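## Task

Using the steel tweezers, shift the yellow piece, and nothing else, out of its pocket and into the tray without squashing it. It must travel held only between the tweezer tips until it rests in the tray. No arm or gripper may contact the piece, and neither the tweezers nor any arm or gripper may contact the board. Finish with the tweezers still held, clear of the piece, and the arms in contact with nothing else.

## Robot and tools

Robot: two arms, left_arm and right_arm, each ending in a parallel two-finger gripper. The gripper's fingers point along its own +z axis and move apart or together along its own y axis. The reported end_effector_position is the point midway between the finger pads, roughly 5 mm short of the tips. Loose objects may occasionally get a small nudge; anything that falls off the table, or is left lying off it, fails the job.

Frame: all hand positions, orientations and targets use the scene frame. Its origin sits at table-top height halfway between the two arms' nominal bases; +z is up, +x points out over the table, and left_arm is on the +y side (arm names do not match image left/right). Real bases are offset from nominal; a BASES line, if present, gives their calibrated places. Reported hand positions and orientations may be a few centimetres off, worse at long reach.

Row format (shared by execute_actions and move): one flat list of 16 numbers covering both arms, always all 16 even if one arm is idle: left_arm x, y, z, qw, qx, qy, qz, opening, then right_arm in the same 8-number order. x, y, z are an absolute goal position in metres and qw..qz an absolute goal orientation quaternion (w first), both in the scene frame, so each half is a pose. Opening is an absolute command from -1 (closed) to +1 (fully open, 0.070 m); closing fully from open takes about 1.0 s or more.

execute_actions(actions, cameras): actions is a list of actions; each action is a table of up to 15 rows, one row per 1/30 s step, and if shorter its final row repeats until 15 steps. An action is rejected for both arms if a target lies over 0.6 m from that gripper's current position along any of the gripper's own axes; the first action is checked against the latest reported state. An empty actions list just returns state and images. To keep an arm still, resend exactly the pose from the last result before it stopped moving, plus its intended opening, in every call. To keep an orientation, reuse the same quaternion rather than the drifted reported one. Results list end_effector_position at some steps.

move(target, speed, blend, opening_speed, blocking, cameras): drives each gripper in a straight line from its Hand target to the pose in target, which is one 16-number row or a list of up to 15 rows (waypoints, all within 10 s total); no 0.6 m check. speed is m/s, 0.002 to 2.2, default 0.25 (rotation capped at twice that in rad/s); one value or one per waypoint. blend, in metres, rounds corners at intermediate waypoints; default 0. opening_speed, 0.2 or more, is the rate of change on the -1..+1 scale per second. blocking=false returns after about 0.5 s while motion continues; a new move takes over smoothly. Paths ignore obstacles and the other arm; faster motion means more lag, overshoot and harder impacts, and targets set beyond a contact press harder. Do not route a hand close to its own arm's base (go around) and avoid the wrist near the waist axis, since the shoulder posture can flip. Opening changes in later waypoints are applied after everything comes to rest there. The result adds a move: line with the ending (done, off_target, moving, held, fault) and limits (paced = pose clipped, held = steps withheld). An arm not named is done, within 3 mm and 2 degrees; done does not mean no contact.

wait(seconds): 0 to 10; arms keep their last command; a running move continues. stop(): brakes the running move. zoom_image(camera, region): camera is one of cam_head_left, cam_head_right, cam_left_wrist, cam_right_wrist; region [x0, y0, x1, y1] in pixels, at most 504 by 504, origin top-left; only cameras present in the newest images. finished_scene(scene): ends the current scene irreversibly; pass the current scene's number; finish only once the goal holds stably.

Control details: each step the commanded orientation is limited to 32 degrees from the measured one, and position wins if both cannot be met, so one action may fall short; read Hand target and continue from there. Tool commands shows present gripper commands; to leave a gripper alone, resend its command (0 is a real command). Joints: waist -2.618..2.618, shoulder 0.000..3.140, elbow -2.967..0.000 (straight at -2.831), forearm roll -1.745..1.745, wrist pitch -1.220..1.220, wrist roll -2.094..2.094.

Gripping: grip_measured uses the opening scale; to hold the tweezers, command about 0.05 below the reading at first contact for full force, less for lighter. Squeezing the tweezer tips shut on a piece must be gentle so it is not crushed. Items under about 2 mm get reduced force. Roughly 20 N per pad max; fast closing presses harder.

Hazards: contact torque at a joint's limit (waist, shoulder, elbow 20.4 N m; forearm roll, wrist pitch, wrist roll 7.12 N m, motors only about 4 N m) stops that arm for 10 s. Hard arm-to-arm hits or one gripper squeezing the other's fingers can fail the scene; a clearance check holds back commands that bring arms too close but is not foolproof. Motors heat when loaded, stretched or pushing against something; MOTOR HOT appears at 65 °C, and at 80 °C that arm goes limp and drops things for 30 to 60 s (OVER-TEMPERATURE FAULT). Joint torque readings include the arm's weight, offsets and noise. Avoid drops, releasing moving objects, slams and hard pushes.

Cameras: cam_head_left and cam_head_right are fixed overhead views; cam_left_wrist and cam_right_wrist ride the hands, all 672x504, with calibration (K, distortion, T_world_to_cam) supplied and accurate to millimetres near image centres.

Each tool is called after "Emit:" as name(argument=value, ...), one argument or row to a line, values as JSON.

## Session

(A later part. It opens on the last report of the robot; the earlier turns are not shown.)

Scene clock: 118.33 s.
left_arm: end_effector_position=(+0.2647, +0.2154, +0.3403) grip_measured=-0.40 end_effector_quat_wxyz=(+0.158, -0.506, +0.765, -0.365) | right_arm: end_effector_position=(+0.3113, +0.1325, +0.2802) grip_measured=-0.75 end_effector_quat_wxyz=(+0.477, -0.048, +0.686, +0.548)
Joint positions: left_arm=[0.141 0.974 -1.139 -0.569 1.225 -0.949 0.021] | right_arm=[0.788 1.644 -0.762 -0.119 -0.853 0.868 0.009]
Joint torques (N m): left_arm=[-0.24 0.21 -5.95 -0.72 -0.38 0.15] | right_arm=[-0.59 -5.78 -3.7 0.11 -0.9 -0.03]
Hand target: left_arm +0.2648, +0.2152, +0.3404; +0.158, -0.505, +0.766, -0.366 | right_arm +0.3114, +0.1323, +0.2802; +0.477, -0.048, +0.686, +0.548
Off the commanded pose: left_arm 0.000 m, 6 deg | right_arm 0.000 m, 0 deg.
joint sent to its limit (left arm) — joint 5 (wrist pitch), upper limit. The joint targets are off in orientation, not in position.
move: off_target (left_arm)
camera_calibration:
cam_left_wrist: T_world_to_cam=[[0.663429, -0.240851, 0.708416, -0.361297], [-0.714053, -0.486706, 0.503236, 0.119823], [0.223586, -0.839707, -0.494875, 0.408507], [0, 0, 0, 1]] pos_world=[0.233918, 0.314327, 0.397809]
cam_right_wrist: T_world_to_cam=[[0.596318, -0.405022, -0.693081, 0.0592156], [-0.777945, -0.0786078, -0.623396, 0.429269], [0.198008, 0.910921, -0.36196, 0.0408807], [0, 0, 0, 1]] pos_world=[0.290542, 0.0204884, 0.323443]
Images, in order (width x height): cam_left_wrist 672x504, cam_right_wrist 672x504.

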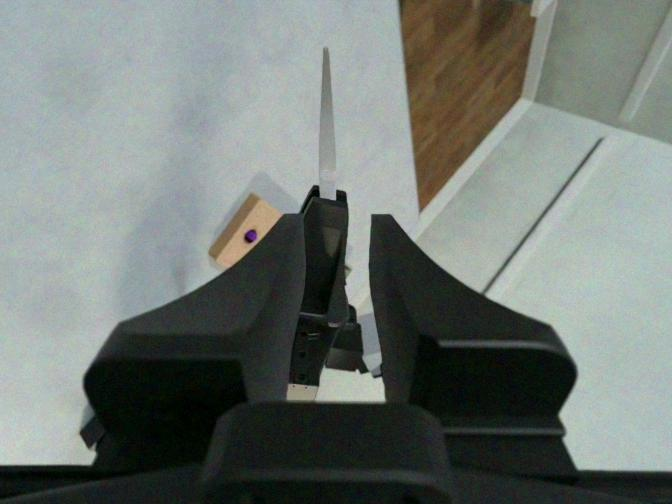

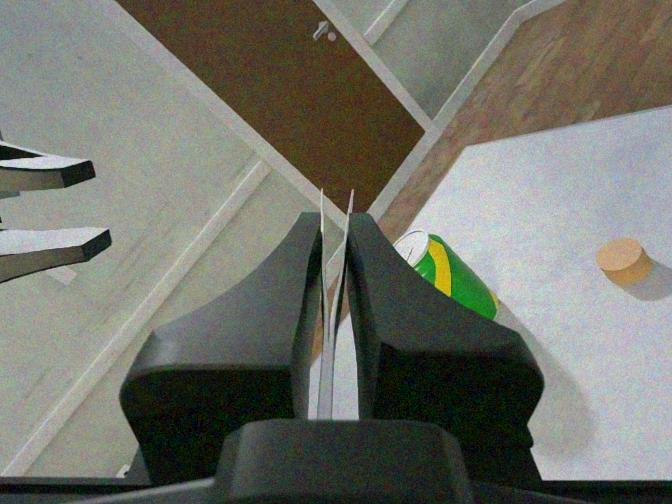

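Emit:
move(
  target=[
    [0.2645, 0.2157, 0.3407, 0.158, -0.505, 0.766, -0.366, 1.0, 0.275, 0.085, 0.29, 0.6416, -0.2971, 0.6416, 0.2971, -0.76],
    [0.2645, 0.2157, 0.3407, 0.158, -0.505, 0.766, -0.366, 1.0, 0.243, 0.045, 0.27, 0.1951, -0.4097, 0.8848, 0.0903, -0.76],
    [0.2645, 0.2157, 0.3407, 0.158, -0.505, 0.766, -0.366, 1.0, 0.3135, -0.179, 0.17, 0.2156, -0.0851, 0.9726, 0.0189, -0.76],
  ],
  speed=[0.3, 0.3, 0.2],
)

Scene clock: 136.97 s.
left_arm: end_effector_position=(+0.2647, +0.2157, +0.3406) grip_measured=+1.00 end_effector_quat_wxyz=(+0.159, -0.505, +0.765, -0.366) | right_arm: end_effector_position=(+0.3136, -0.1794, +0.1699) grip_measured=-0.75 end_effector_quat_wxyz=(+0.216, -0.084, +0.973, +0.019)
Joint positions: left_arm=[0.143 0.974 -1.139 -0.57 1.225 -0.947 0.07] | right_arm=[0.114 1.333 -0.897 0.007 0.785 -0.016 0.009]
Joint torques (N m): left_arm=[0.11 -1.46 -5.6 -0.74 0.2 0.1] | right_arm=[0.47 -2.8 -4.84 0.09 -0.42 0]
Motor temperatures (°C): left_arm=[25 34 27 32 27 29] | right_arm=[26 29 28 24 28 28]
Hand target: left_arm +0.2646, +0.2156, +0.3406; +0.159, -0.505, +0.765, -0.366 | right_arm +0.3135, -0.1790, +0.1700; +0.216, -0.085, +0.973, +0.019
Off the commanded pose: left_arm 0.000 m, 0 deg | right_arm 0.000 m, 0 deg.
joint sent to its limit (left arm) — joint 5 (wrist pitch), upper limit. The joint targets still meet the commanded pose.
move: done
camera_calibration:
cam_left_wrist: T_world_to_cam=[[0.661905, -0.241702, 0.70955, -0.361294], [-0.715215, -0.486997, 0.501299, 0.120789], [0.224384, -0.839294, -0.495215, 0.408714], [0, 0, 0, 1]] pos_world=[0.233823, 0.314529, 0.398206]
cam_right_wrist: T_world_to_cam=[[0.186927, -0.982325, 0.00984659, -0.239602], [-0.969552, -0.182864, 0.16288, 0.245506], [-0.1582, -0.0399934, -0.986597, 0.331942], [0, 0, 0, 1]] pos_world=[0.335332, -0.177197, 0.289864]

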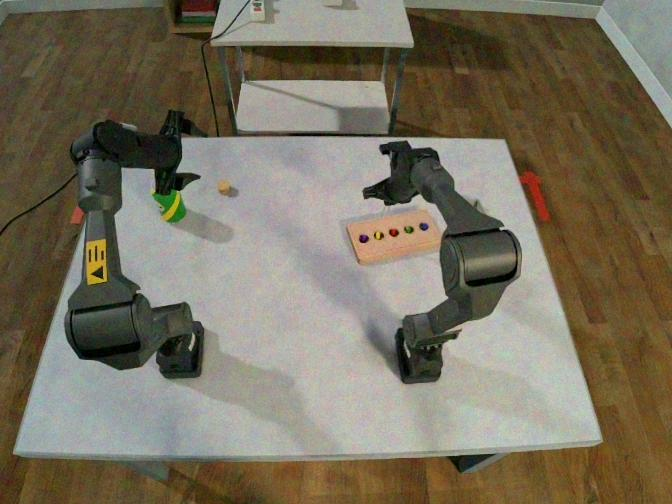

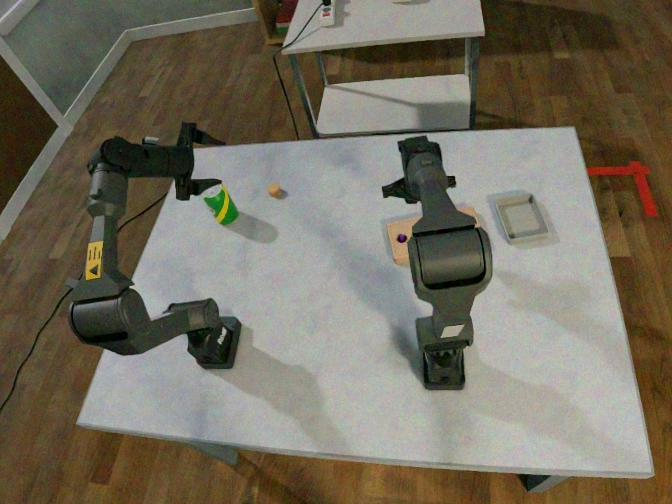

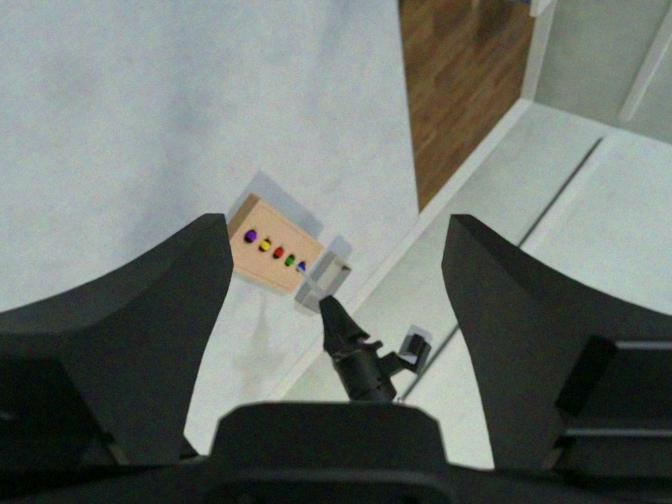

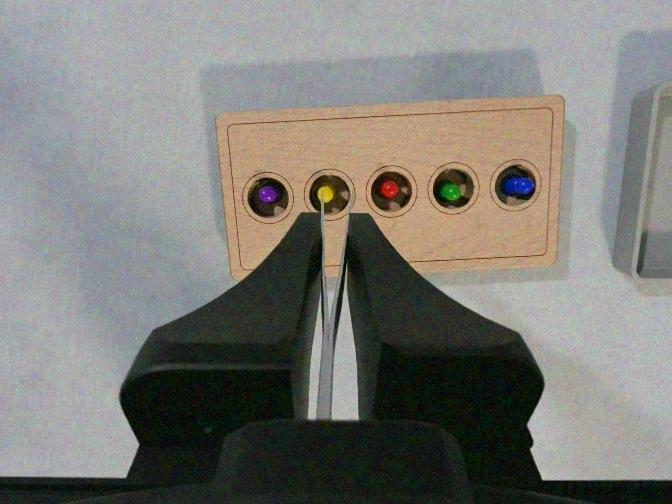

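Emit:
zoom_image(
  camera="cam_right_wrist",
  region=[280, 150, 400, 240],
)

Emit:
zoom_image(
  camera="cam_right_wrist",
  region=[210, 90, 570, 290],
)

Scaled by 4.200 from the camera's 672x504 image, which has a finer 960x720 frame.

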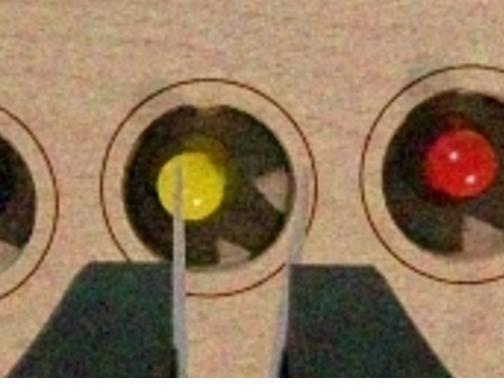

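Scaled by 1.400 from the camera's 672x504 image, which has a finer 960x720 frame.

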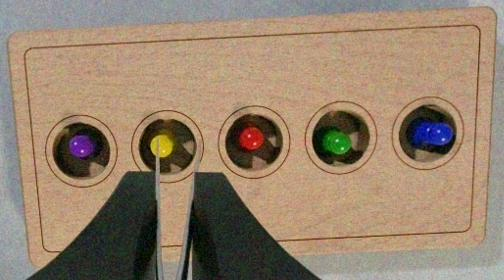

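Emit:
move(
  target=[0.2275, -0.022, 0.162, 0.4291, 0.4343, 0.7522, -0.2478, -0.9, 0.3083, -0.1729, 0.14, 0.2156, -0.0851, 0.9726, 0.0189, -0.75],
  speed=0.25,
)

Emit:
zoom_image(
  camera="cam_right_wrist",
  region=[280, 150, 400, 240],
)

Emit:
zoom_image(
  camera="cam_left_wrist",
  region=[220, 50, 460, 230],
)

Scene clock: 150.67 s.
left_arm: end_effector_position=(+0.2273, -0.0219, +0.1618) grip_measured=-0.90 end_effector_quat_wxyz=(+0.429, +0.434, +0.752, -0.248) | right_arm: end_effector_position=(+0.3083, -0.1729, +0.1401) grip_measured=-0.75 end_effector_quat_wxyz=(+0.216, -0.085, +0.973, +0.019)
Joint positions: left_arm=[-0.946 1.388 -0.512 0.484 -0.28 -0.391 0.004] | right_arm=[0.149 1.356 -0.791 -0.014 0.657 0.03 0.009]
Joint torques (N m): left_arm=[0.27 -3.85 -6.15 -0.16 -1.16 -0.11] | right_arm=[0.25 -2.58 -4.1 -0.07 -0.57 0.01]
Hand target: left_arm +0.2275, -0.0220, +0.1620; +0.429, +0.434, +0.752, -0.248 | right_arm +0.3083, -0.1729, +0.1400; +0.216, -0.085, +0.973, +0.019
Off the commanded pose: left_arm 0.000 m, 0 deg | right_arm 0.000 m, 0 deg.
move: done
camera_calibration:
cam_left_wrist: T_world_to_cam=[[-0.861346, -0.507589, -0.0209109, 0.191525], [-0.45847, 0.794408, -0.398399, 0.183355], [0.218834, -0.333572, -0.916974, 0.209738], [0, 0, 0, 1]] pos_world=[0.203134, 0.0215202, 0.269378]
cam_right_wrist: T_world_to_cam=[[0.188568, -0.982011, 0.00981999, -0.232334], [-0.969218, -0.184481, 0.163046, 0.2461], [-0.158301, -0.040263, -0.98657, 0.301963], [0, 0, 0, 1]] pos_world=[0.330136, -0.170596, 0.260064]

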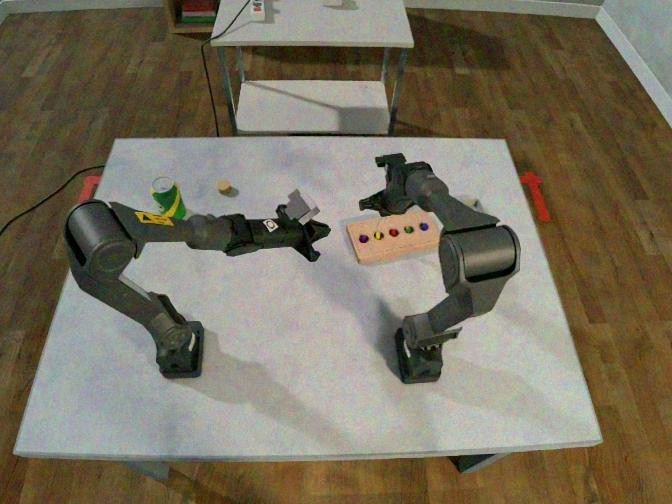

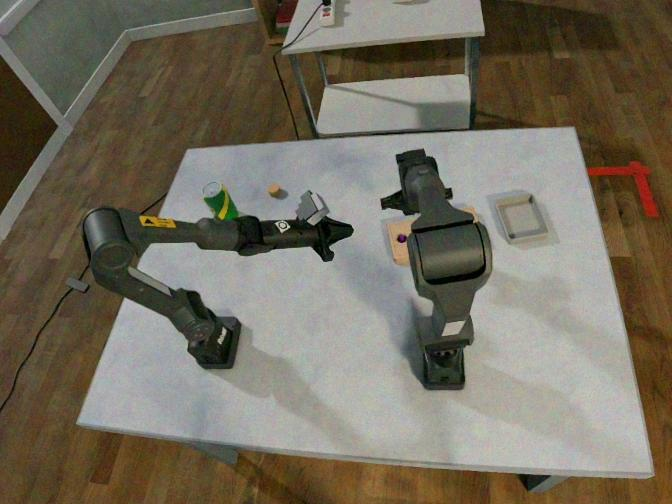

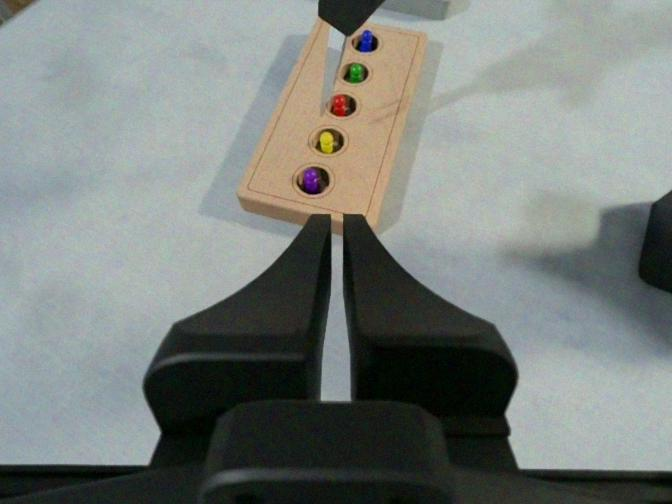

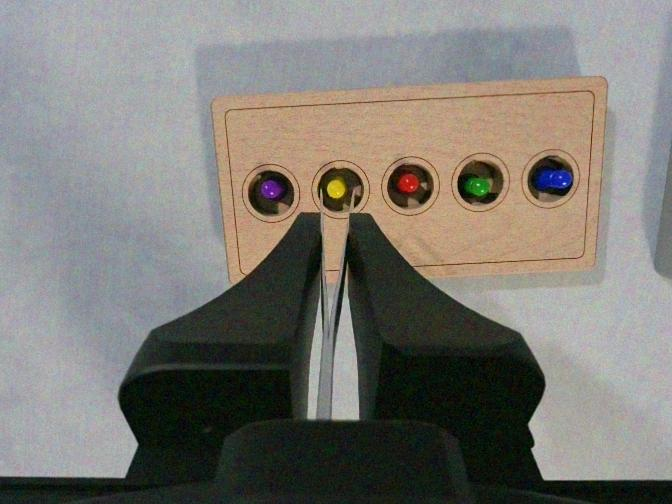

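Scaled by 4.200 from the camera's 672x504 image, which has a finer 960x720 frame.

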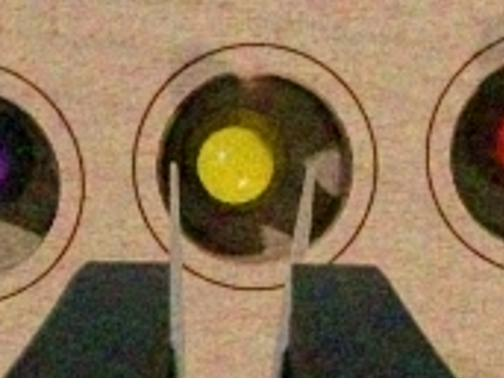

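Scaled by 2.100 from the camera's 672x504 image, which has a finer 960x720 frame.

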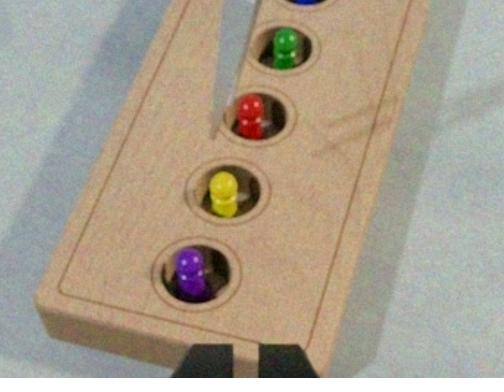

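Emit:
zoom_image(
  camera="cam_left_wrist",
  region=[290, 70, 370, 160],
)

Scaled by 5.600 from the camera's 672x504 image, which has a finer 960x720 frame.

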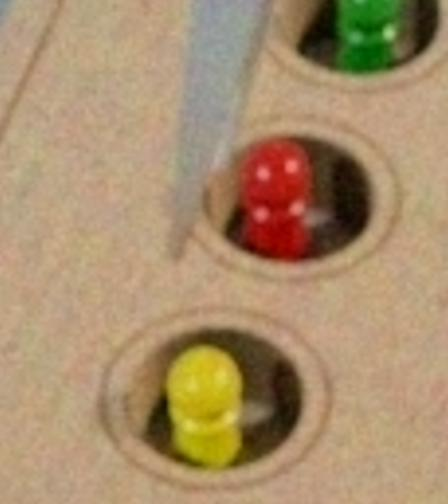

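Emit:
move(
  target=[0.2275, -0.022, 0.162, 0.4291, 0.4343, 0.7522, -0.2478, -0.9, 0.3076, -0.1726, 0.117, 0.2156, -0.0851, 0.9726, 0.0189, -0.75],
  speed=0.08,
  cameras=["cam_left_wrist", "cam_right_wrist"],
)

Emit:
zoom_image(
  camera="cam_right_wrist",
  region=[280, 150, 400, 240],
)

Emit:
zoom_image(
  camera="cam_left_wrist",
  region=[290, 70, 370, 160],
)

Scene clock: 158.70 s.
left_arm: end_effector_position=(+0.2273, -0.0220, +0.1618) grip_measured=-0.90 end_effector_quat_wxyz=(+0.429, +0.434, +0.752, -0.248) | right_arm: end_effector_position=(+0.3074, -0.1726, +0.1166) grip_measured=-0.75 end_effector_quat_wxyz=(+0.215, -0.085, +0.973, +0.019)
Joint positions: left_arm=[-0.946 1.388 -0.512 0.485 -0.28 -0.391 0.004] | right_arm=[0.15 1.393 -0.723 -0.018 0.552 0.036 0.009]
Joint torques (N m): left_arm=[0.37 -4.01 -5.49 -0.11 -1.11 -0.17] | right_arm=[0.41 -2.92 -4.59 -0.12 -0.4 0.06]
Hand target: left_arm +0.2275, -0.0220, +0.1620; +0.429, +0.434, +0.752, -0.248 | right_arm +0.3076, -0.1726, +0.1170; +0.216, -0.085, +0.973, +0.019
Off the commanded pose: left_arm 0.000 m, 0 deg | right_arm 0.000 m, 0 deg.
move: done
camera_calibration:
cam_left_wrist: T_world_to_cam=[[-0.861409, -0.507487, -0.0207746, 0.191496], [-0.458451, 0.79448, -0.398277, 0.183276], [0.218625, -0.333555, -0.91703, 0.209704], [0, 0, 0, 1]] pos_world=[0.203133, 0.0215201, 0.269277]
cam_right_wrist: T_world_to_cam=[[0.18827, -0.982069, 0.00976206, -0.231654], [-0.969178, -0.184172, 0.163633, 0.249093], [-0.158901, -0.0402683, -0.986473, 0.278834], [0, 0, 0, 1]] pos_world=[0.329336, -0.170396, 0.236563]
Images, in order (width x height): cam_left_wrist 672x504, cam_right_wrist 672x504.

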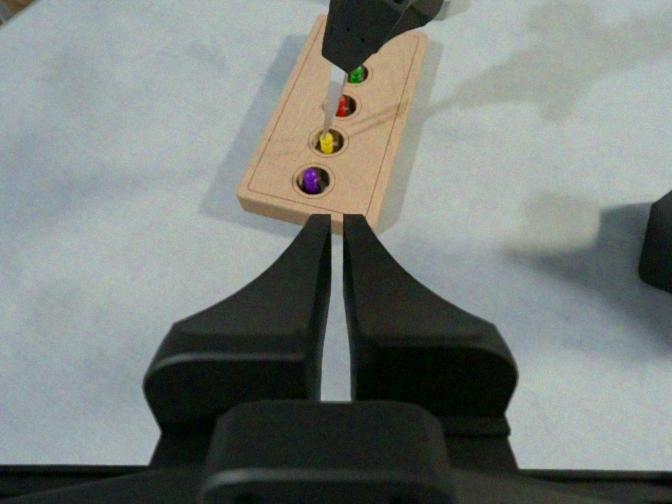

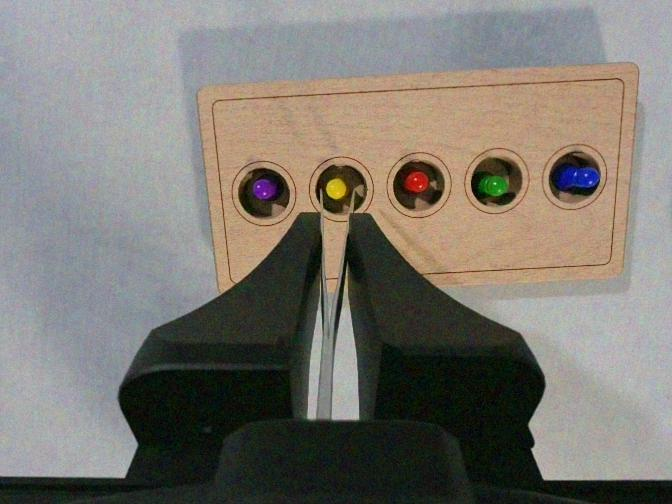

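Scaled by 4.200 from the camera's 672x504 image, which has a finer 960x720 frame.

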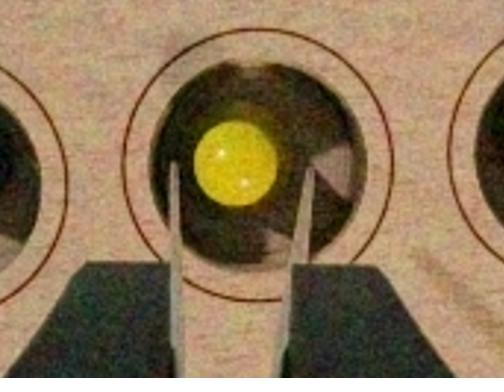

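Scaled by 5.600 from the camera's 672x504 image, which has a finer 960x720 frame.

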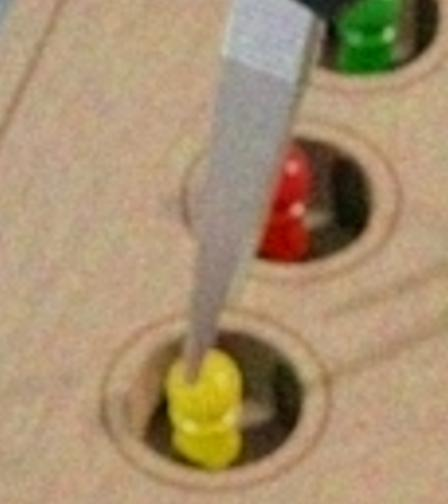

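Emit:
move(
  target=[0.2275, -0.022, 0.162, 0.4291, 0.4343, 0.7522, -0.2478, -0.9, 0.3076, -0.1720, 0.104, 0.2156, -0.0851, 0.9726, 0.0189, -0.75],
  speed=0.04,
  cameras=["cam_left_wrist", "cam_right_wrist"],
)

Emit:
zoom_image(
  camera="cam_right_wrist",
  region=[280, 150, 400, 240],
)

Emit:
zoom_image(
  camera="cam_left_wrist",
  region=[290, 70, 370, 160],
)

Scene clock: 162.07 s.
left_arm: end_effector_position=(+0.2273, -0.0220, +0.1618) grip_measured=-0.90 end_effector_quat_wxyz=(+0.429, +0.434, +0.752, -0.248) | right_arm: end_effector_position=(+0.3076, -0.1720, +0.1040) grip_measured=-0.75 end_effector_quat_wxyz=(+0.216, -0.085, +0.973, +0.019)
Joint positions: left_arm=[-0.946 1.388 -0.512 0.485 -0.28 -0.391 0.004] | right_arm=[0.153 1.42 -0.69 -0.023 0.492 0.043 0.009]
Joint torques (N m): left_arm=[0.09 -3.97 -5.88 -0.11 -1.03 -0.12] | right_arm=[0.54 -2.83 -3.73 -0.1 -0.47 0.05]
Hand target: left_arm +0.2275, -0.0220, +0.1620; +0.429, +0.434, +0.752, -0.248 | right_arm +0.3076, -0.1720, +0.1040; +0.216, -0.085, +0.973, +0.019
Off the commanded pose: left_arm 0.000 m, 0 deg | right_arm 0.000 m, 0 deg.
move: done
camera_calibration:
cam_left_wrist: T_world_to_cam=[[-0.861409, -0.507487, -0.0207746, 0.191496], [-0.458451, 0.79448, -0.398277, 0.183276], [0.218625, -0.333555, -0.91703, 0.209704], [0, 0, 0, 1]] pos_world=[0.203133, 0.0215201, 0.269277]
cam_right_wrist: T_world_to_cam=[[0.188387, -0.982044, 0.0100303, -0.231036], [-0.969317, -0.184284, 0.162681, 0.251505], [-0.157911, -0.0403695, -0.986628, 0.266121], [0, 0, 0, 1]] pos_world=[0.329336, -0.169796, 0.223965]
Images, in order (width x height): cam_left_wrist 672x504, cam_right_wrist 672x504.

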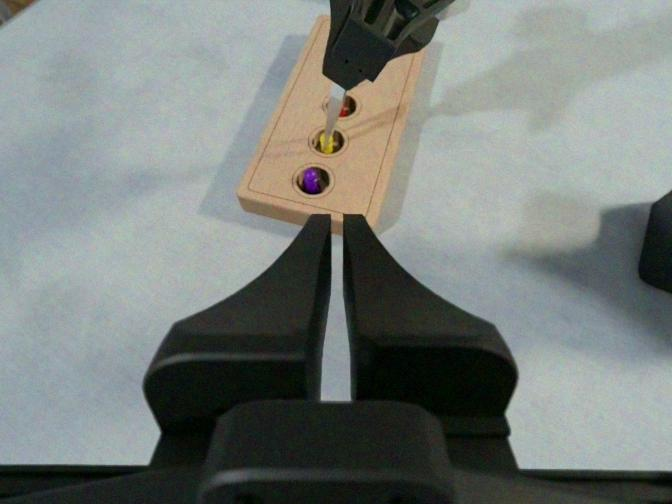

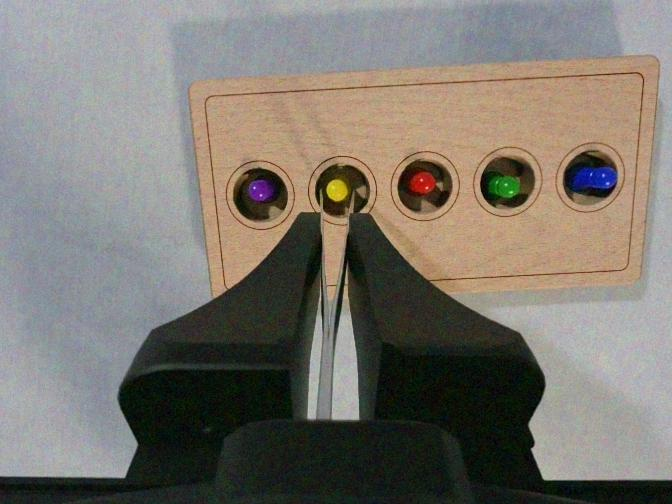

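Scaled by 4.200 from the camera's 672x504 image, which has a finer 960x720 frame.

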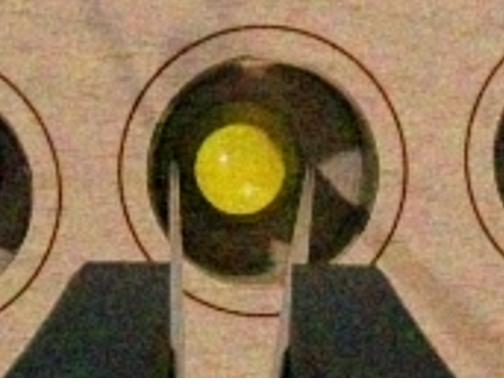

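Scaled by 5.600 from the camera's 672x504 image, which has a finer 960x720 frame.

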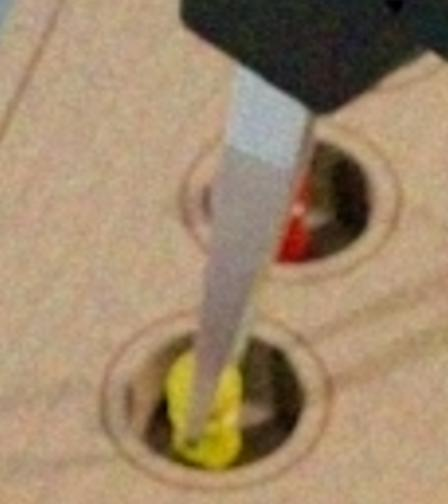

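Emit:
move(
  target=[0.2275, -0.022, 0.162, 0.4291, 0.4343, 0.7522, -0.2478, -0.9, 0.3076, -0.1720, 0.104, 0.2156, -0.0851, 0.9726, 0.0189, -0.79],
  opening_speed=0.2,
  cameras=["cam_right_wrist"],
)

Emit:
zoom_image(
  camera="cam_right_wrist",
  region=[280, 150, 400, 240],
)

Scene clock: 164.07 s.
left_arm: end_effector_position=(+0.2273, -0.0220, +0.1618) grip_measured=-0.90 end_effector_quat_wxyz=(+0.429, +0.434, +0.752, -0.248) | right_arm: end_effector_position=(+0.3076, -0.1720, +0.1040) grip_measured=-0.78 end_effector_quat_wxyz=(+0.216, -0.085, +0.973, +0.019)
Joint positions: left_arm=[-0.946 1.388 -0.512 0.485 -0.28 -0.391 0.003] | right_arm=[0.153 1.42 -0.69 -0.023 0.492 0.043 0.008]
Joint torques (N m): left_arm=[0.21 -4.21 -5.94 -0.12 -1.01 -0.1] | right_arm=[0.29 -2.83 -4.29 -0.03 -0.45 -0.09]
Hand target: left_arm +0.2275, -0.0220, +0.1620; +0.429, +0.434, +0.752, -0.248 | right_arm +0.3076, -0.1720, +0.1040; +0.216, -0.085, +0.973, +0.019
Off the commanded pose: left_arm 0.000 m, 0 deg | right_arm 0.000 m, 0 deg.
move: done
camera_calibration:
cam_right_wrist: T_world_to_cam=[[0.188387, -0.982044, 0.0100303, -0.231036], [-0.969317, -0.184284, 0.162681, 0.251505], [-0.157911, -0.0403695, -0.986628, 0.266121], [0, 0, 0, 1]] pos_world=[0.329336, -0.169796, 0.223965]
Images, in order (width x height): cam_right_wrist 672x504.

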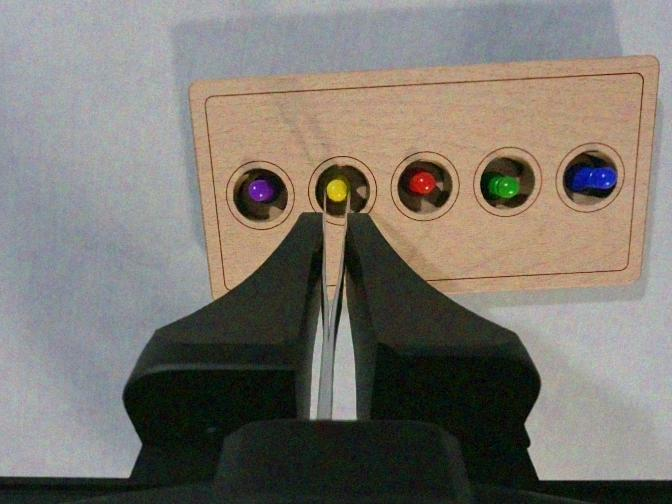

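Scaled by 4.200 from the camera's 672x504 image, which has a finer 960x720 frame.

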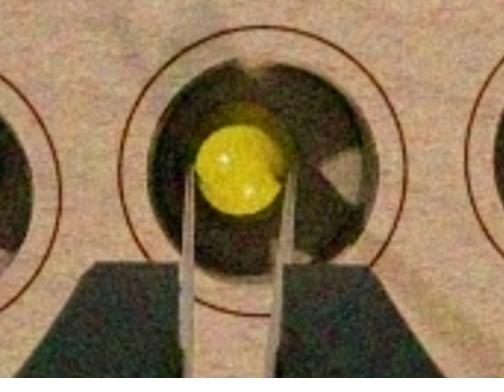

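Emit:
move(
  target=[0.2275, -0.022, 0.162, 0.4291, 0.4343, 0.7522, -0.2478, -0.9, 0.3076, -0.1720, 0.104, 0.2156, -0.0851, 0.9726, 0.0189, -0.80],
  opening_speed=0.2,
  cameras=["cam_right_wrist"],
)

Emit:
zoom_image(
  camera="cam_right_wrist",
  region=[300, 160, 370, 220],
)

Emit:
move(
  target=[0.2275, -0.022, 0.162, 0.4291, 0.4343, 0.7522, -0.2478, -0.9, 0.3076, -0.1720, 0.104, 0.2156, -0.0851, 0.9726, 0.0189, -0.81],
  opening_speed=0.2,
  cameras=["cam_right_wrist", "cam_left_wrist"],
)

Emit:
zoom_image(
  camera="cam_right_wrist",
  region=[300, 160, 370, 220],
)

Scene clock: 165.37 s.
left_arm: end_effector_position=(+0.2273, -0.0220, +0.1618) grip_measured=-0.90 end_effector_quat_wxyz=(+0.429, +0.434, +0.752, -0.248) | right_arm: end_effector_position=(+0.3076, -0.1720, +0.1040) grip_measured=-0.79 end_effector_quat_wxyz=(+0.216, -0.085, +0.973, +0.019)
Joint positions: left_arm=[-0.946 1.388 -0.512 0.485 -0.28 -0.391 0.003] | right_arm=[0.153 1.42 -0.69 -0.023 0.492 0.043 0.007]
Joint torques (N m): left_arm=[0.18 -4.21 -5.84 -0.16 -0.97 -0.12] | right_arm=[0.17 -2.74 -4.23 -0.02 -0.45 -0.08]
Hand target: left_arm +0.2275, -0.0220, +0.1620; +0.429, +0.434, +0.752, -0.248 | right_arm +0.3076, -0.1720, +0.1040; +0.216, -0.085, +0.973, +0.019
Off the commanded pose: left_arm 0.000 m, 0 deg | right_arm 0.000 m, 0 deg.
move: done
camera_calibration:
cam_right_wrist: T_world_to_cam=[[0.188387, -0.982044, 0.0100303, -0.231036], [-0.969317, -0.184284, 0.162681, 0.251505], [-0.157911, -0.0403695, -0.986628, 0.266121], [0, 0, 0, 1]] pos_world=[0.329336, -0.169796, 0.223965]
Images, in order (width x height): cam_right_wrist 672x504.

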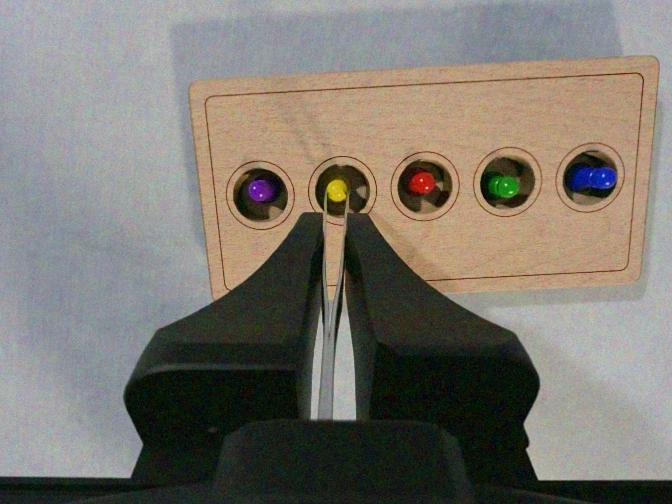

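Scaled by 7.200 from the camera's 672x504 image, which has a finer 960x720 frame.

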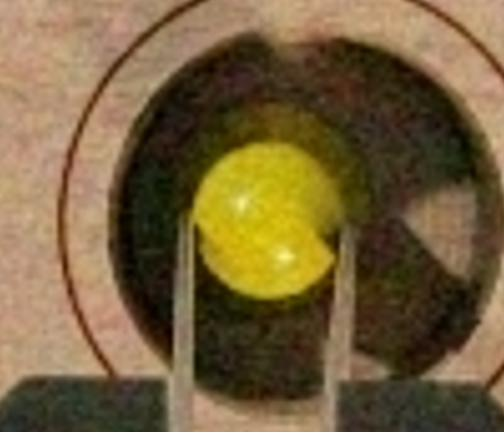

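Scene clock: 165.87 s.
left_arm: end_effector_position=(+0.2273, -0.0220, +0.1618) grip_measured=-0.90 end_effector_quat_wxyz=(+0.429, +0.434, +0.752, -0.248) | right_arm: end_effector_position=(+0.3076, -0.1720, +0.1040) grip_measured=-0.80 end_effector_quat_wxyz=(+0.216, -0.085, +0.973, +0.019)
Joint positions: left_arm=[-0.946 1.388 -0.512 0.485 -0.28 -0.391 0.004] | right_arm=[0.153 1.42 -0.69 -0.023 0.492 0.043 0.007]
Joint torques (N m): left_arm=[0.32 -4.34 -6.15 -0.17 -0.99 -0.1] | right_arm=[0.11 -2.88 -4.27 0.03 -0.44 -0.11]
Hand target: left_arm +0.2275, -0.0220, +0.1620; +0.429, +0.434, +0.752, -0.248 | right_arm +0.3076, -0.1720, +0.1040; +0.216, -0.085, +0.973, +0.019
Off the commanded pose: left_arm 0.000 m, 0 deg | right_arm 0.000 m, 0 deg.
move: done
camera_calibration:
cam_left_wrist: T_world_to_cam=[[-0.861409, -0.507487, -0.0207746, 0.191496], [-0.458451, 0.79448, -0.398277, 0.183276], [0.218625, -0.333555, -0.91703, 0.209704], [0, 0, 0, 1]] pos_world=[0.203133, 0.0215201, 0.269277]
cam_right_wrist: T_world_to_cam=[[0.188387, -0.982044, 0.0100303, -0.231036], [-0.969317, -0.184284, 0.162681, 0.251505], [-0.157911, -0.0403695, -0.986628, 0.266121], [0, 0, 0, 1]] pos_world=[0.329336, -0.169796, 0.223965]
Images, in order (width x height): cam_left_wrist 672x504, cam_right_wrist 672x504.

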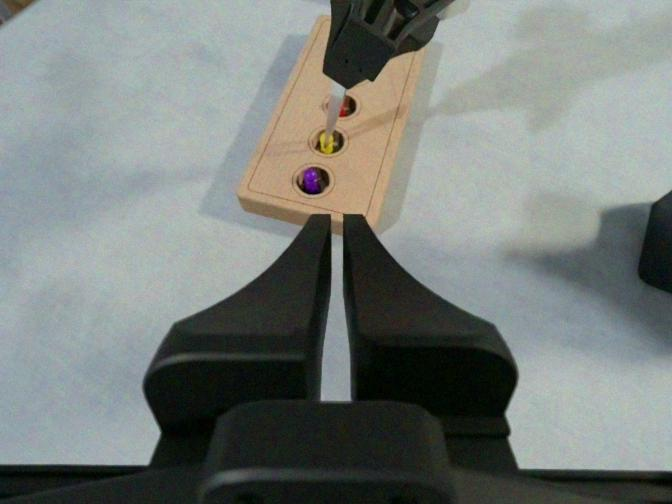

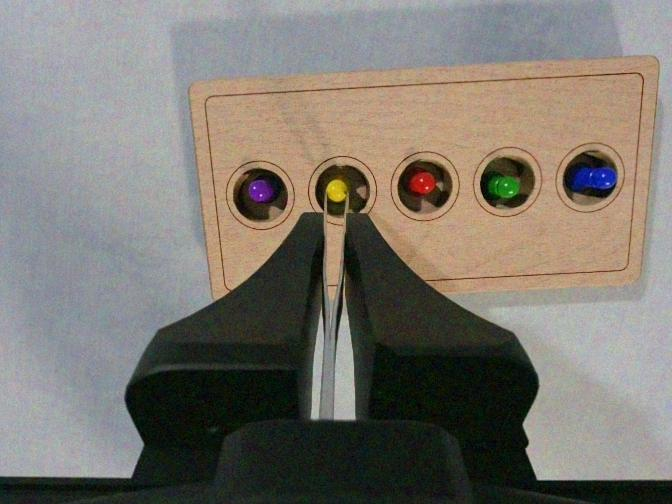

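Scaled by 7.200 from the camera's 672x504 image, which has a finer 960x720 frame.

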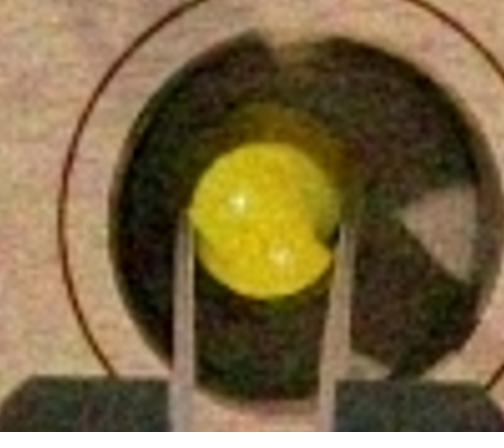

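Emit:
move(
  target=[0.2275, -0.022, 0.162, 0.4291, 0.4343, 0.7522, -0.2478, -0.9, 0.3076, -0.1720, 0.104, 0.2156, -0.0851, 0.9726, 0.0189, -0.82],
  opening_speed=0.2,
  cameras=["cam_right_wrist"],
)

Emit:
zoom_image(
  camera="cam_right_wrist",
  region=[300, 160, 370, 220],
)

Emit:
move(
  target=[0.2275, -0.022, 0.162, 0.4291, 0.4343, 0.7522, -0.2478, -0.9, 0.3076, -0.1720, 0.104, 0.2156, -0.0851, 0.9726, 0.0189, -0.83],
  opening_speed=0.2,
  cameras=["cam_right_wrist"],
)

Emit:
zoom_image(
  camera="cam_right_wrist",
  region=[300, 160, 370, 220],
)

Scene clock: 167.23 s.
left_arm: end_effector_position=(+0.2273, -0.0220, +0.1618) grip_measured=-0.90 end_effector_quat_wxyz=(+0.429, +0.434, +0.752, -0.248) | right_arm: end_effector_position=(+0.3076, -0.1720, +0.1040) grip_measured=-0.81 end_effector_quat_wxyz=(+0.216, -0.085, +0.973, +0.019)
Joint positions: left_arm=[-0.946 1.388 -0.512 0.485 -0.28 -0.391 0.004] | right_arm=[0.153 1.42 -0.69 -0.023 0.492 0.043 0.007]
Joint torques (N m): left_arm=[0.13 -4.03 -6 -0.14 -0.94 -0.08] | right_arm=[-0.1 -3.11 -4.37 0.06 -0.43 -0.11]
Hand target: left_arm +0.2275, -0.0220, +0.1620; +0.429, +0.434, +0.752, -0.248 | right_arm +0.3076, -0.1720, +0.1040; +0.216, -0.085, +0.973, +0.019
Off the commanded pose: left_arm 0.000 m, 0 deg | right_arm 0.000 m, 0 deg.
move: done
camera_calibration:
cam_right_wrist: T_world_to_cam=[[0.188387, -0.982044, 0.0100303, -0.231036], [-0.969317, -0.184284, 0.162681, 0.251505], [-0.157911, -0.0403695, -0.986628, 0.266121], [0, 0, 0, 1]] pos_world=[0.329336, -0.169796, 0.223965]
Images, in order (width x height): cam_right_wrist 672x504.

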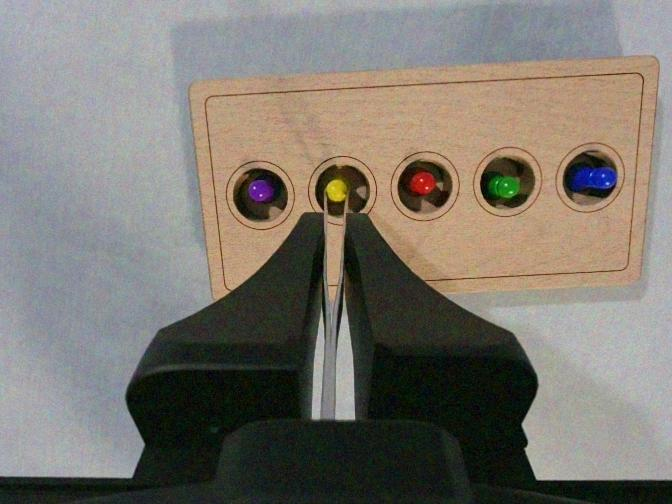

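Scaled by 7.200 from the camera's 672x504 image, which has a finer 960x720 frame.

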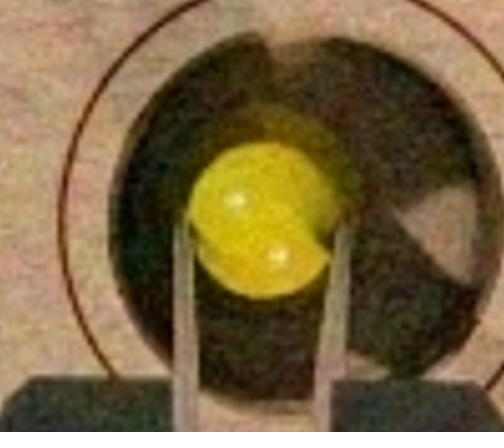

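Scene clock: 167.73 s.
left_arm: end_effector_position=(+0.2273, -0.0220, +0.1618) grip_measured=-0.90 end_effector_quat_wxyz=(+0.429, +0.434, +0.752, -0.248) | right_arm: end_effector_position=(+0.3076, -0.1720, +0.1040) grip_measured=-0.81 end_effector_quat_wxyz=(+0.216, -0.085, +0.973, +0.019)
Joint positions: left_arm=[-0.946 1.388 -0.512 0.485 -0.28 -0.391 0.003] | right_arm=[0.153 1.42 -0.69 -0.023 0.492 0.043 0.007]
Joint torques (N m): left_arm=[0.25 -4.29 -6.06 -0.19 -0.96 -0.11] | right_arm=[-0.22 -2.96 -4.29 0.08 -0.43 -0.07]
Hand target: left_arm +0.2275, -0.0220, +0.1620; +0.429, +0.434, +0.752, -0.248 | right_arm +0.3076, -0.1720, +0.1040; +0.216, -0.085, +0.973, +0.019
Off the commanded pose: left_arm 0.000 m, 0 deg | right_arm 0.000 m, 0 deg.
move: done
camera_calibration:
cam_right_wrist: T_world_to_cam=[[0.188387, -0.982044, 0.0100303, -0.231036], [-0.969317, -0.184284, 0.162681, 0.251505], [-0.157911, -0.0403695, -0.986628, 0.266121], [0, 0, 0, 1]] pos_world=[0.329336, -0.169796, 0.223965]
Images, in order (width x height): cam_right_wrist 672x504.

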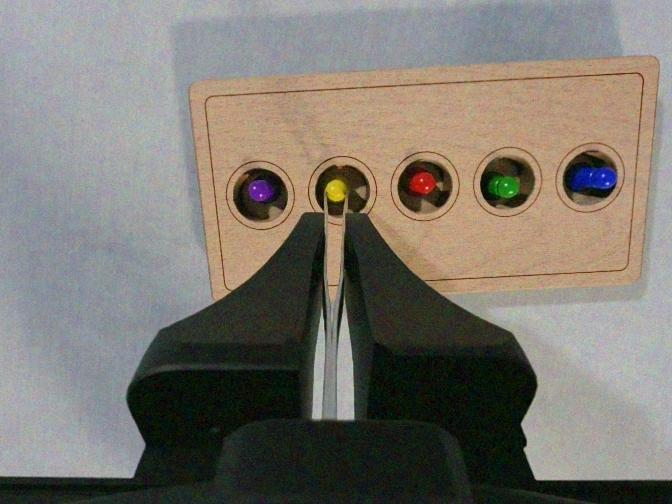

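Scaled by 7.200 from the camera's 672x504 image, which has a finer 960x720 frame.

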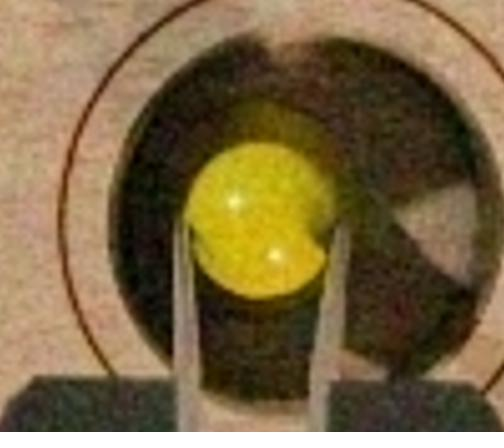

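Emit:
move(
  target=[0.2275, -0.022, 0.162, 0.4291, 0.4343, 0.7522, -0.2478, -0.9, 0.3076, -0.1720, 0.119, 0.2156, -0.0851, 0.9726, 0.0189, -0.83],
  speed=0.04,
  cameras=["cam_right_wrist", "cam_left_wrist"],
)

Emit:
zoom_image(
  camera="cam_right_wrist",
  region=[300, 160, 370, 220],
)

Emit:
zoom_image(
  camera="cam_left_wrist",
  region=[290, 70, 370, 160],
)

Scene clock: 169.37 s.
left_arm: end_effector_position=(+0.2273, -0.0220, +0.1618) grip_measured=-0.90 end_effector_quat_wxyz=(+0.429, +0.434, +0.752, -0.248) | right_arm: end_effector_position=(+0.3077, -0.1721, +0.1192) grip_measured=-0.81 end_effector_quat_wxyz=(+0.216, -0.085, +0.973, +0.019)
Joint positions: left_arm=[-0.946 1.388 -0.512 0.485 -0.28 -0.391 0.003] | right_arm=[0.153 1.389 -0.731 -0.021 0.563 0.041 0.007]
Joint torques (N m): left_arm=[0.06 -4.26 -5.82 -0.19 -0.91 -0.07] | right_arm=[-0.28 -3.92 -3.71 0.11 -0.62 -0.13]
Hand target: left_arm +0.2275, -0.0220, +0.1620; +0.429, +0.434, +0.752, -0.248 | right_arm +0.3076, -0.1720, +0.1190; +0.216, -0.085, +0.973, +0.019
Off the commanded pose: left_arm 0.000 m, 0 deg | right_arm 0.000 m, 0 deg.
move: done
camera_calibration:
cam_left_wrist: T_world_to_cam=[[-0.861409, -0.507487, -0.0207746, 0.191496], [-0.458451, 0.79448, -0.398277, 0.183276], [0.218625, -0.333555, -0.91703, 0.209704], [0, 0, 0, 1]] pos_world=[0.203133, 0.0215201, 0.269277]
cam_right_wrist: T_world_to_cam=[[0.187712, -0.982171, 0.0101798, -0.231061], [-0.969384, -0.183578, 0.163073, 0.249273], [-0.158297, -0.0404789, -0.986562, 0.281242], [0, 0, 0, 1]] pos_world=[0.329534, -0.169796, 0.239165]
Images, in order (width x height): cam_left_wrist 672x504, cam_right_wrist 672x504.

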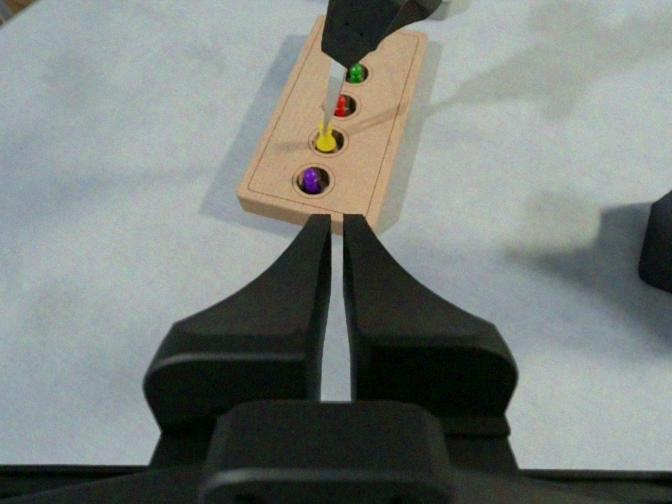

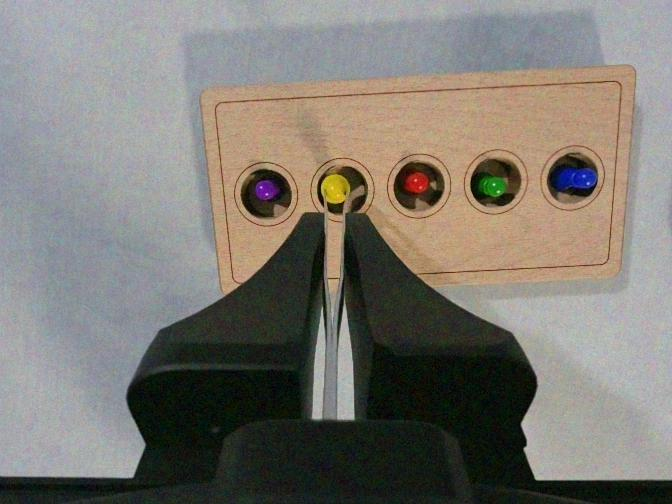

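Scaled by 7.200 from the camera's 672x504 image, which has a finer 960x720 frame.

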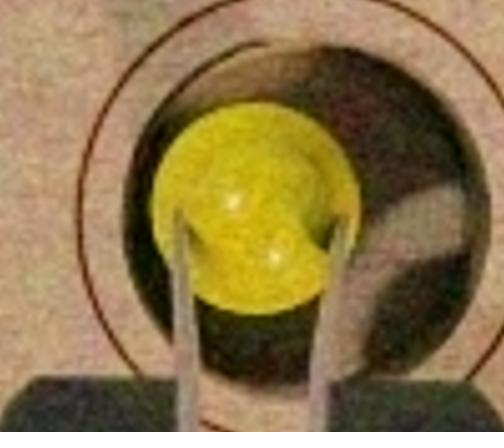

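Scaled by 5.600 from the camera's 672x504 image, which has a finer 960x720 frame.

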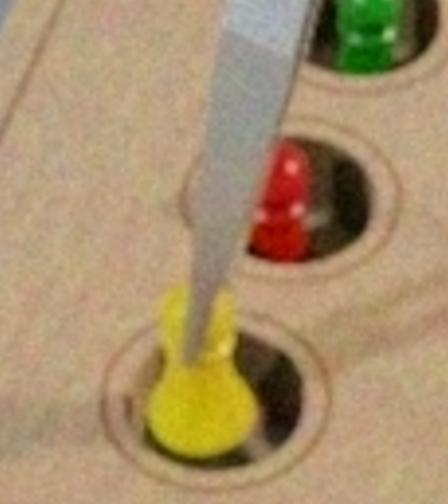

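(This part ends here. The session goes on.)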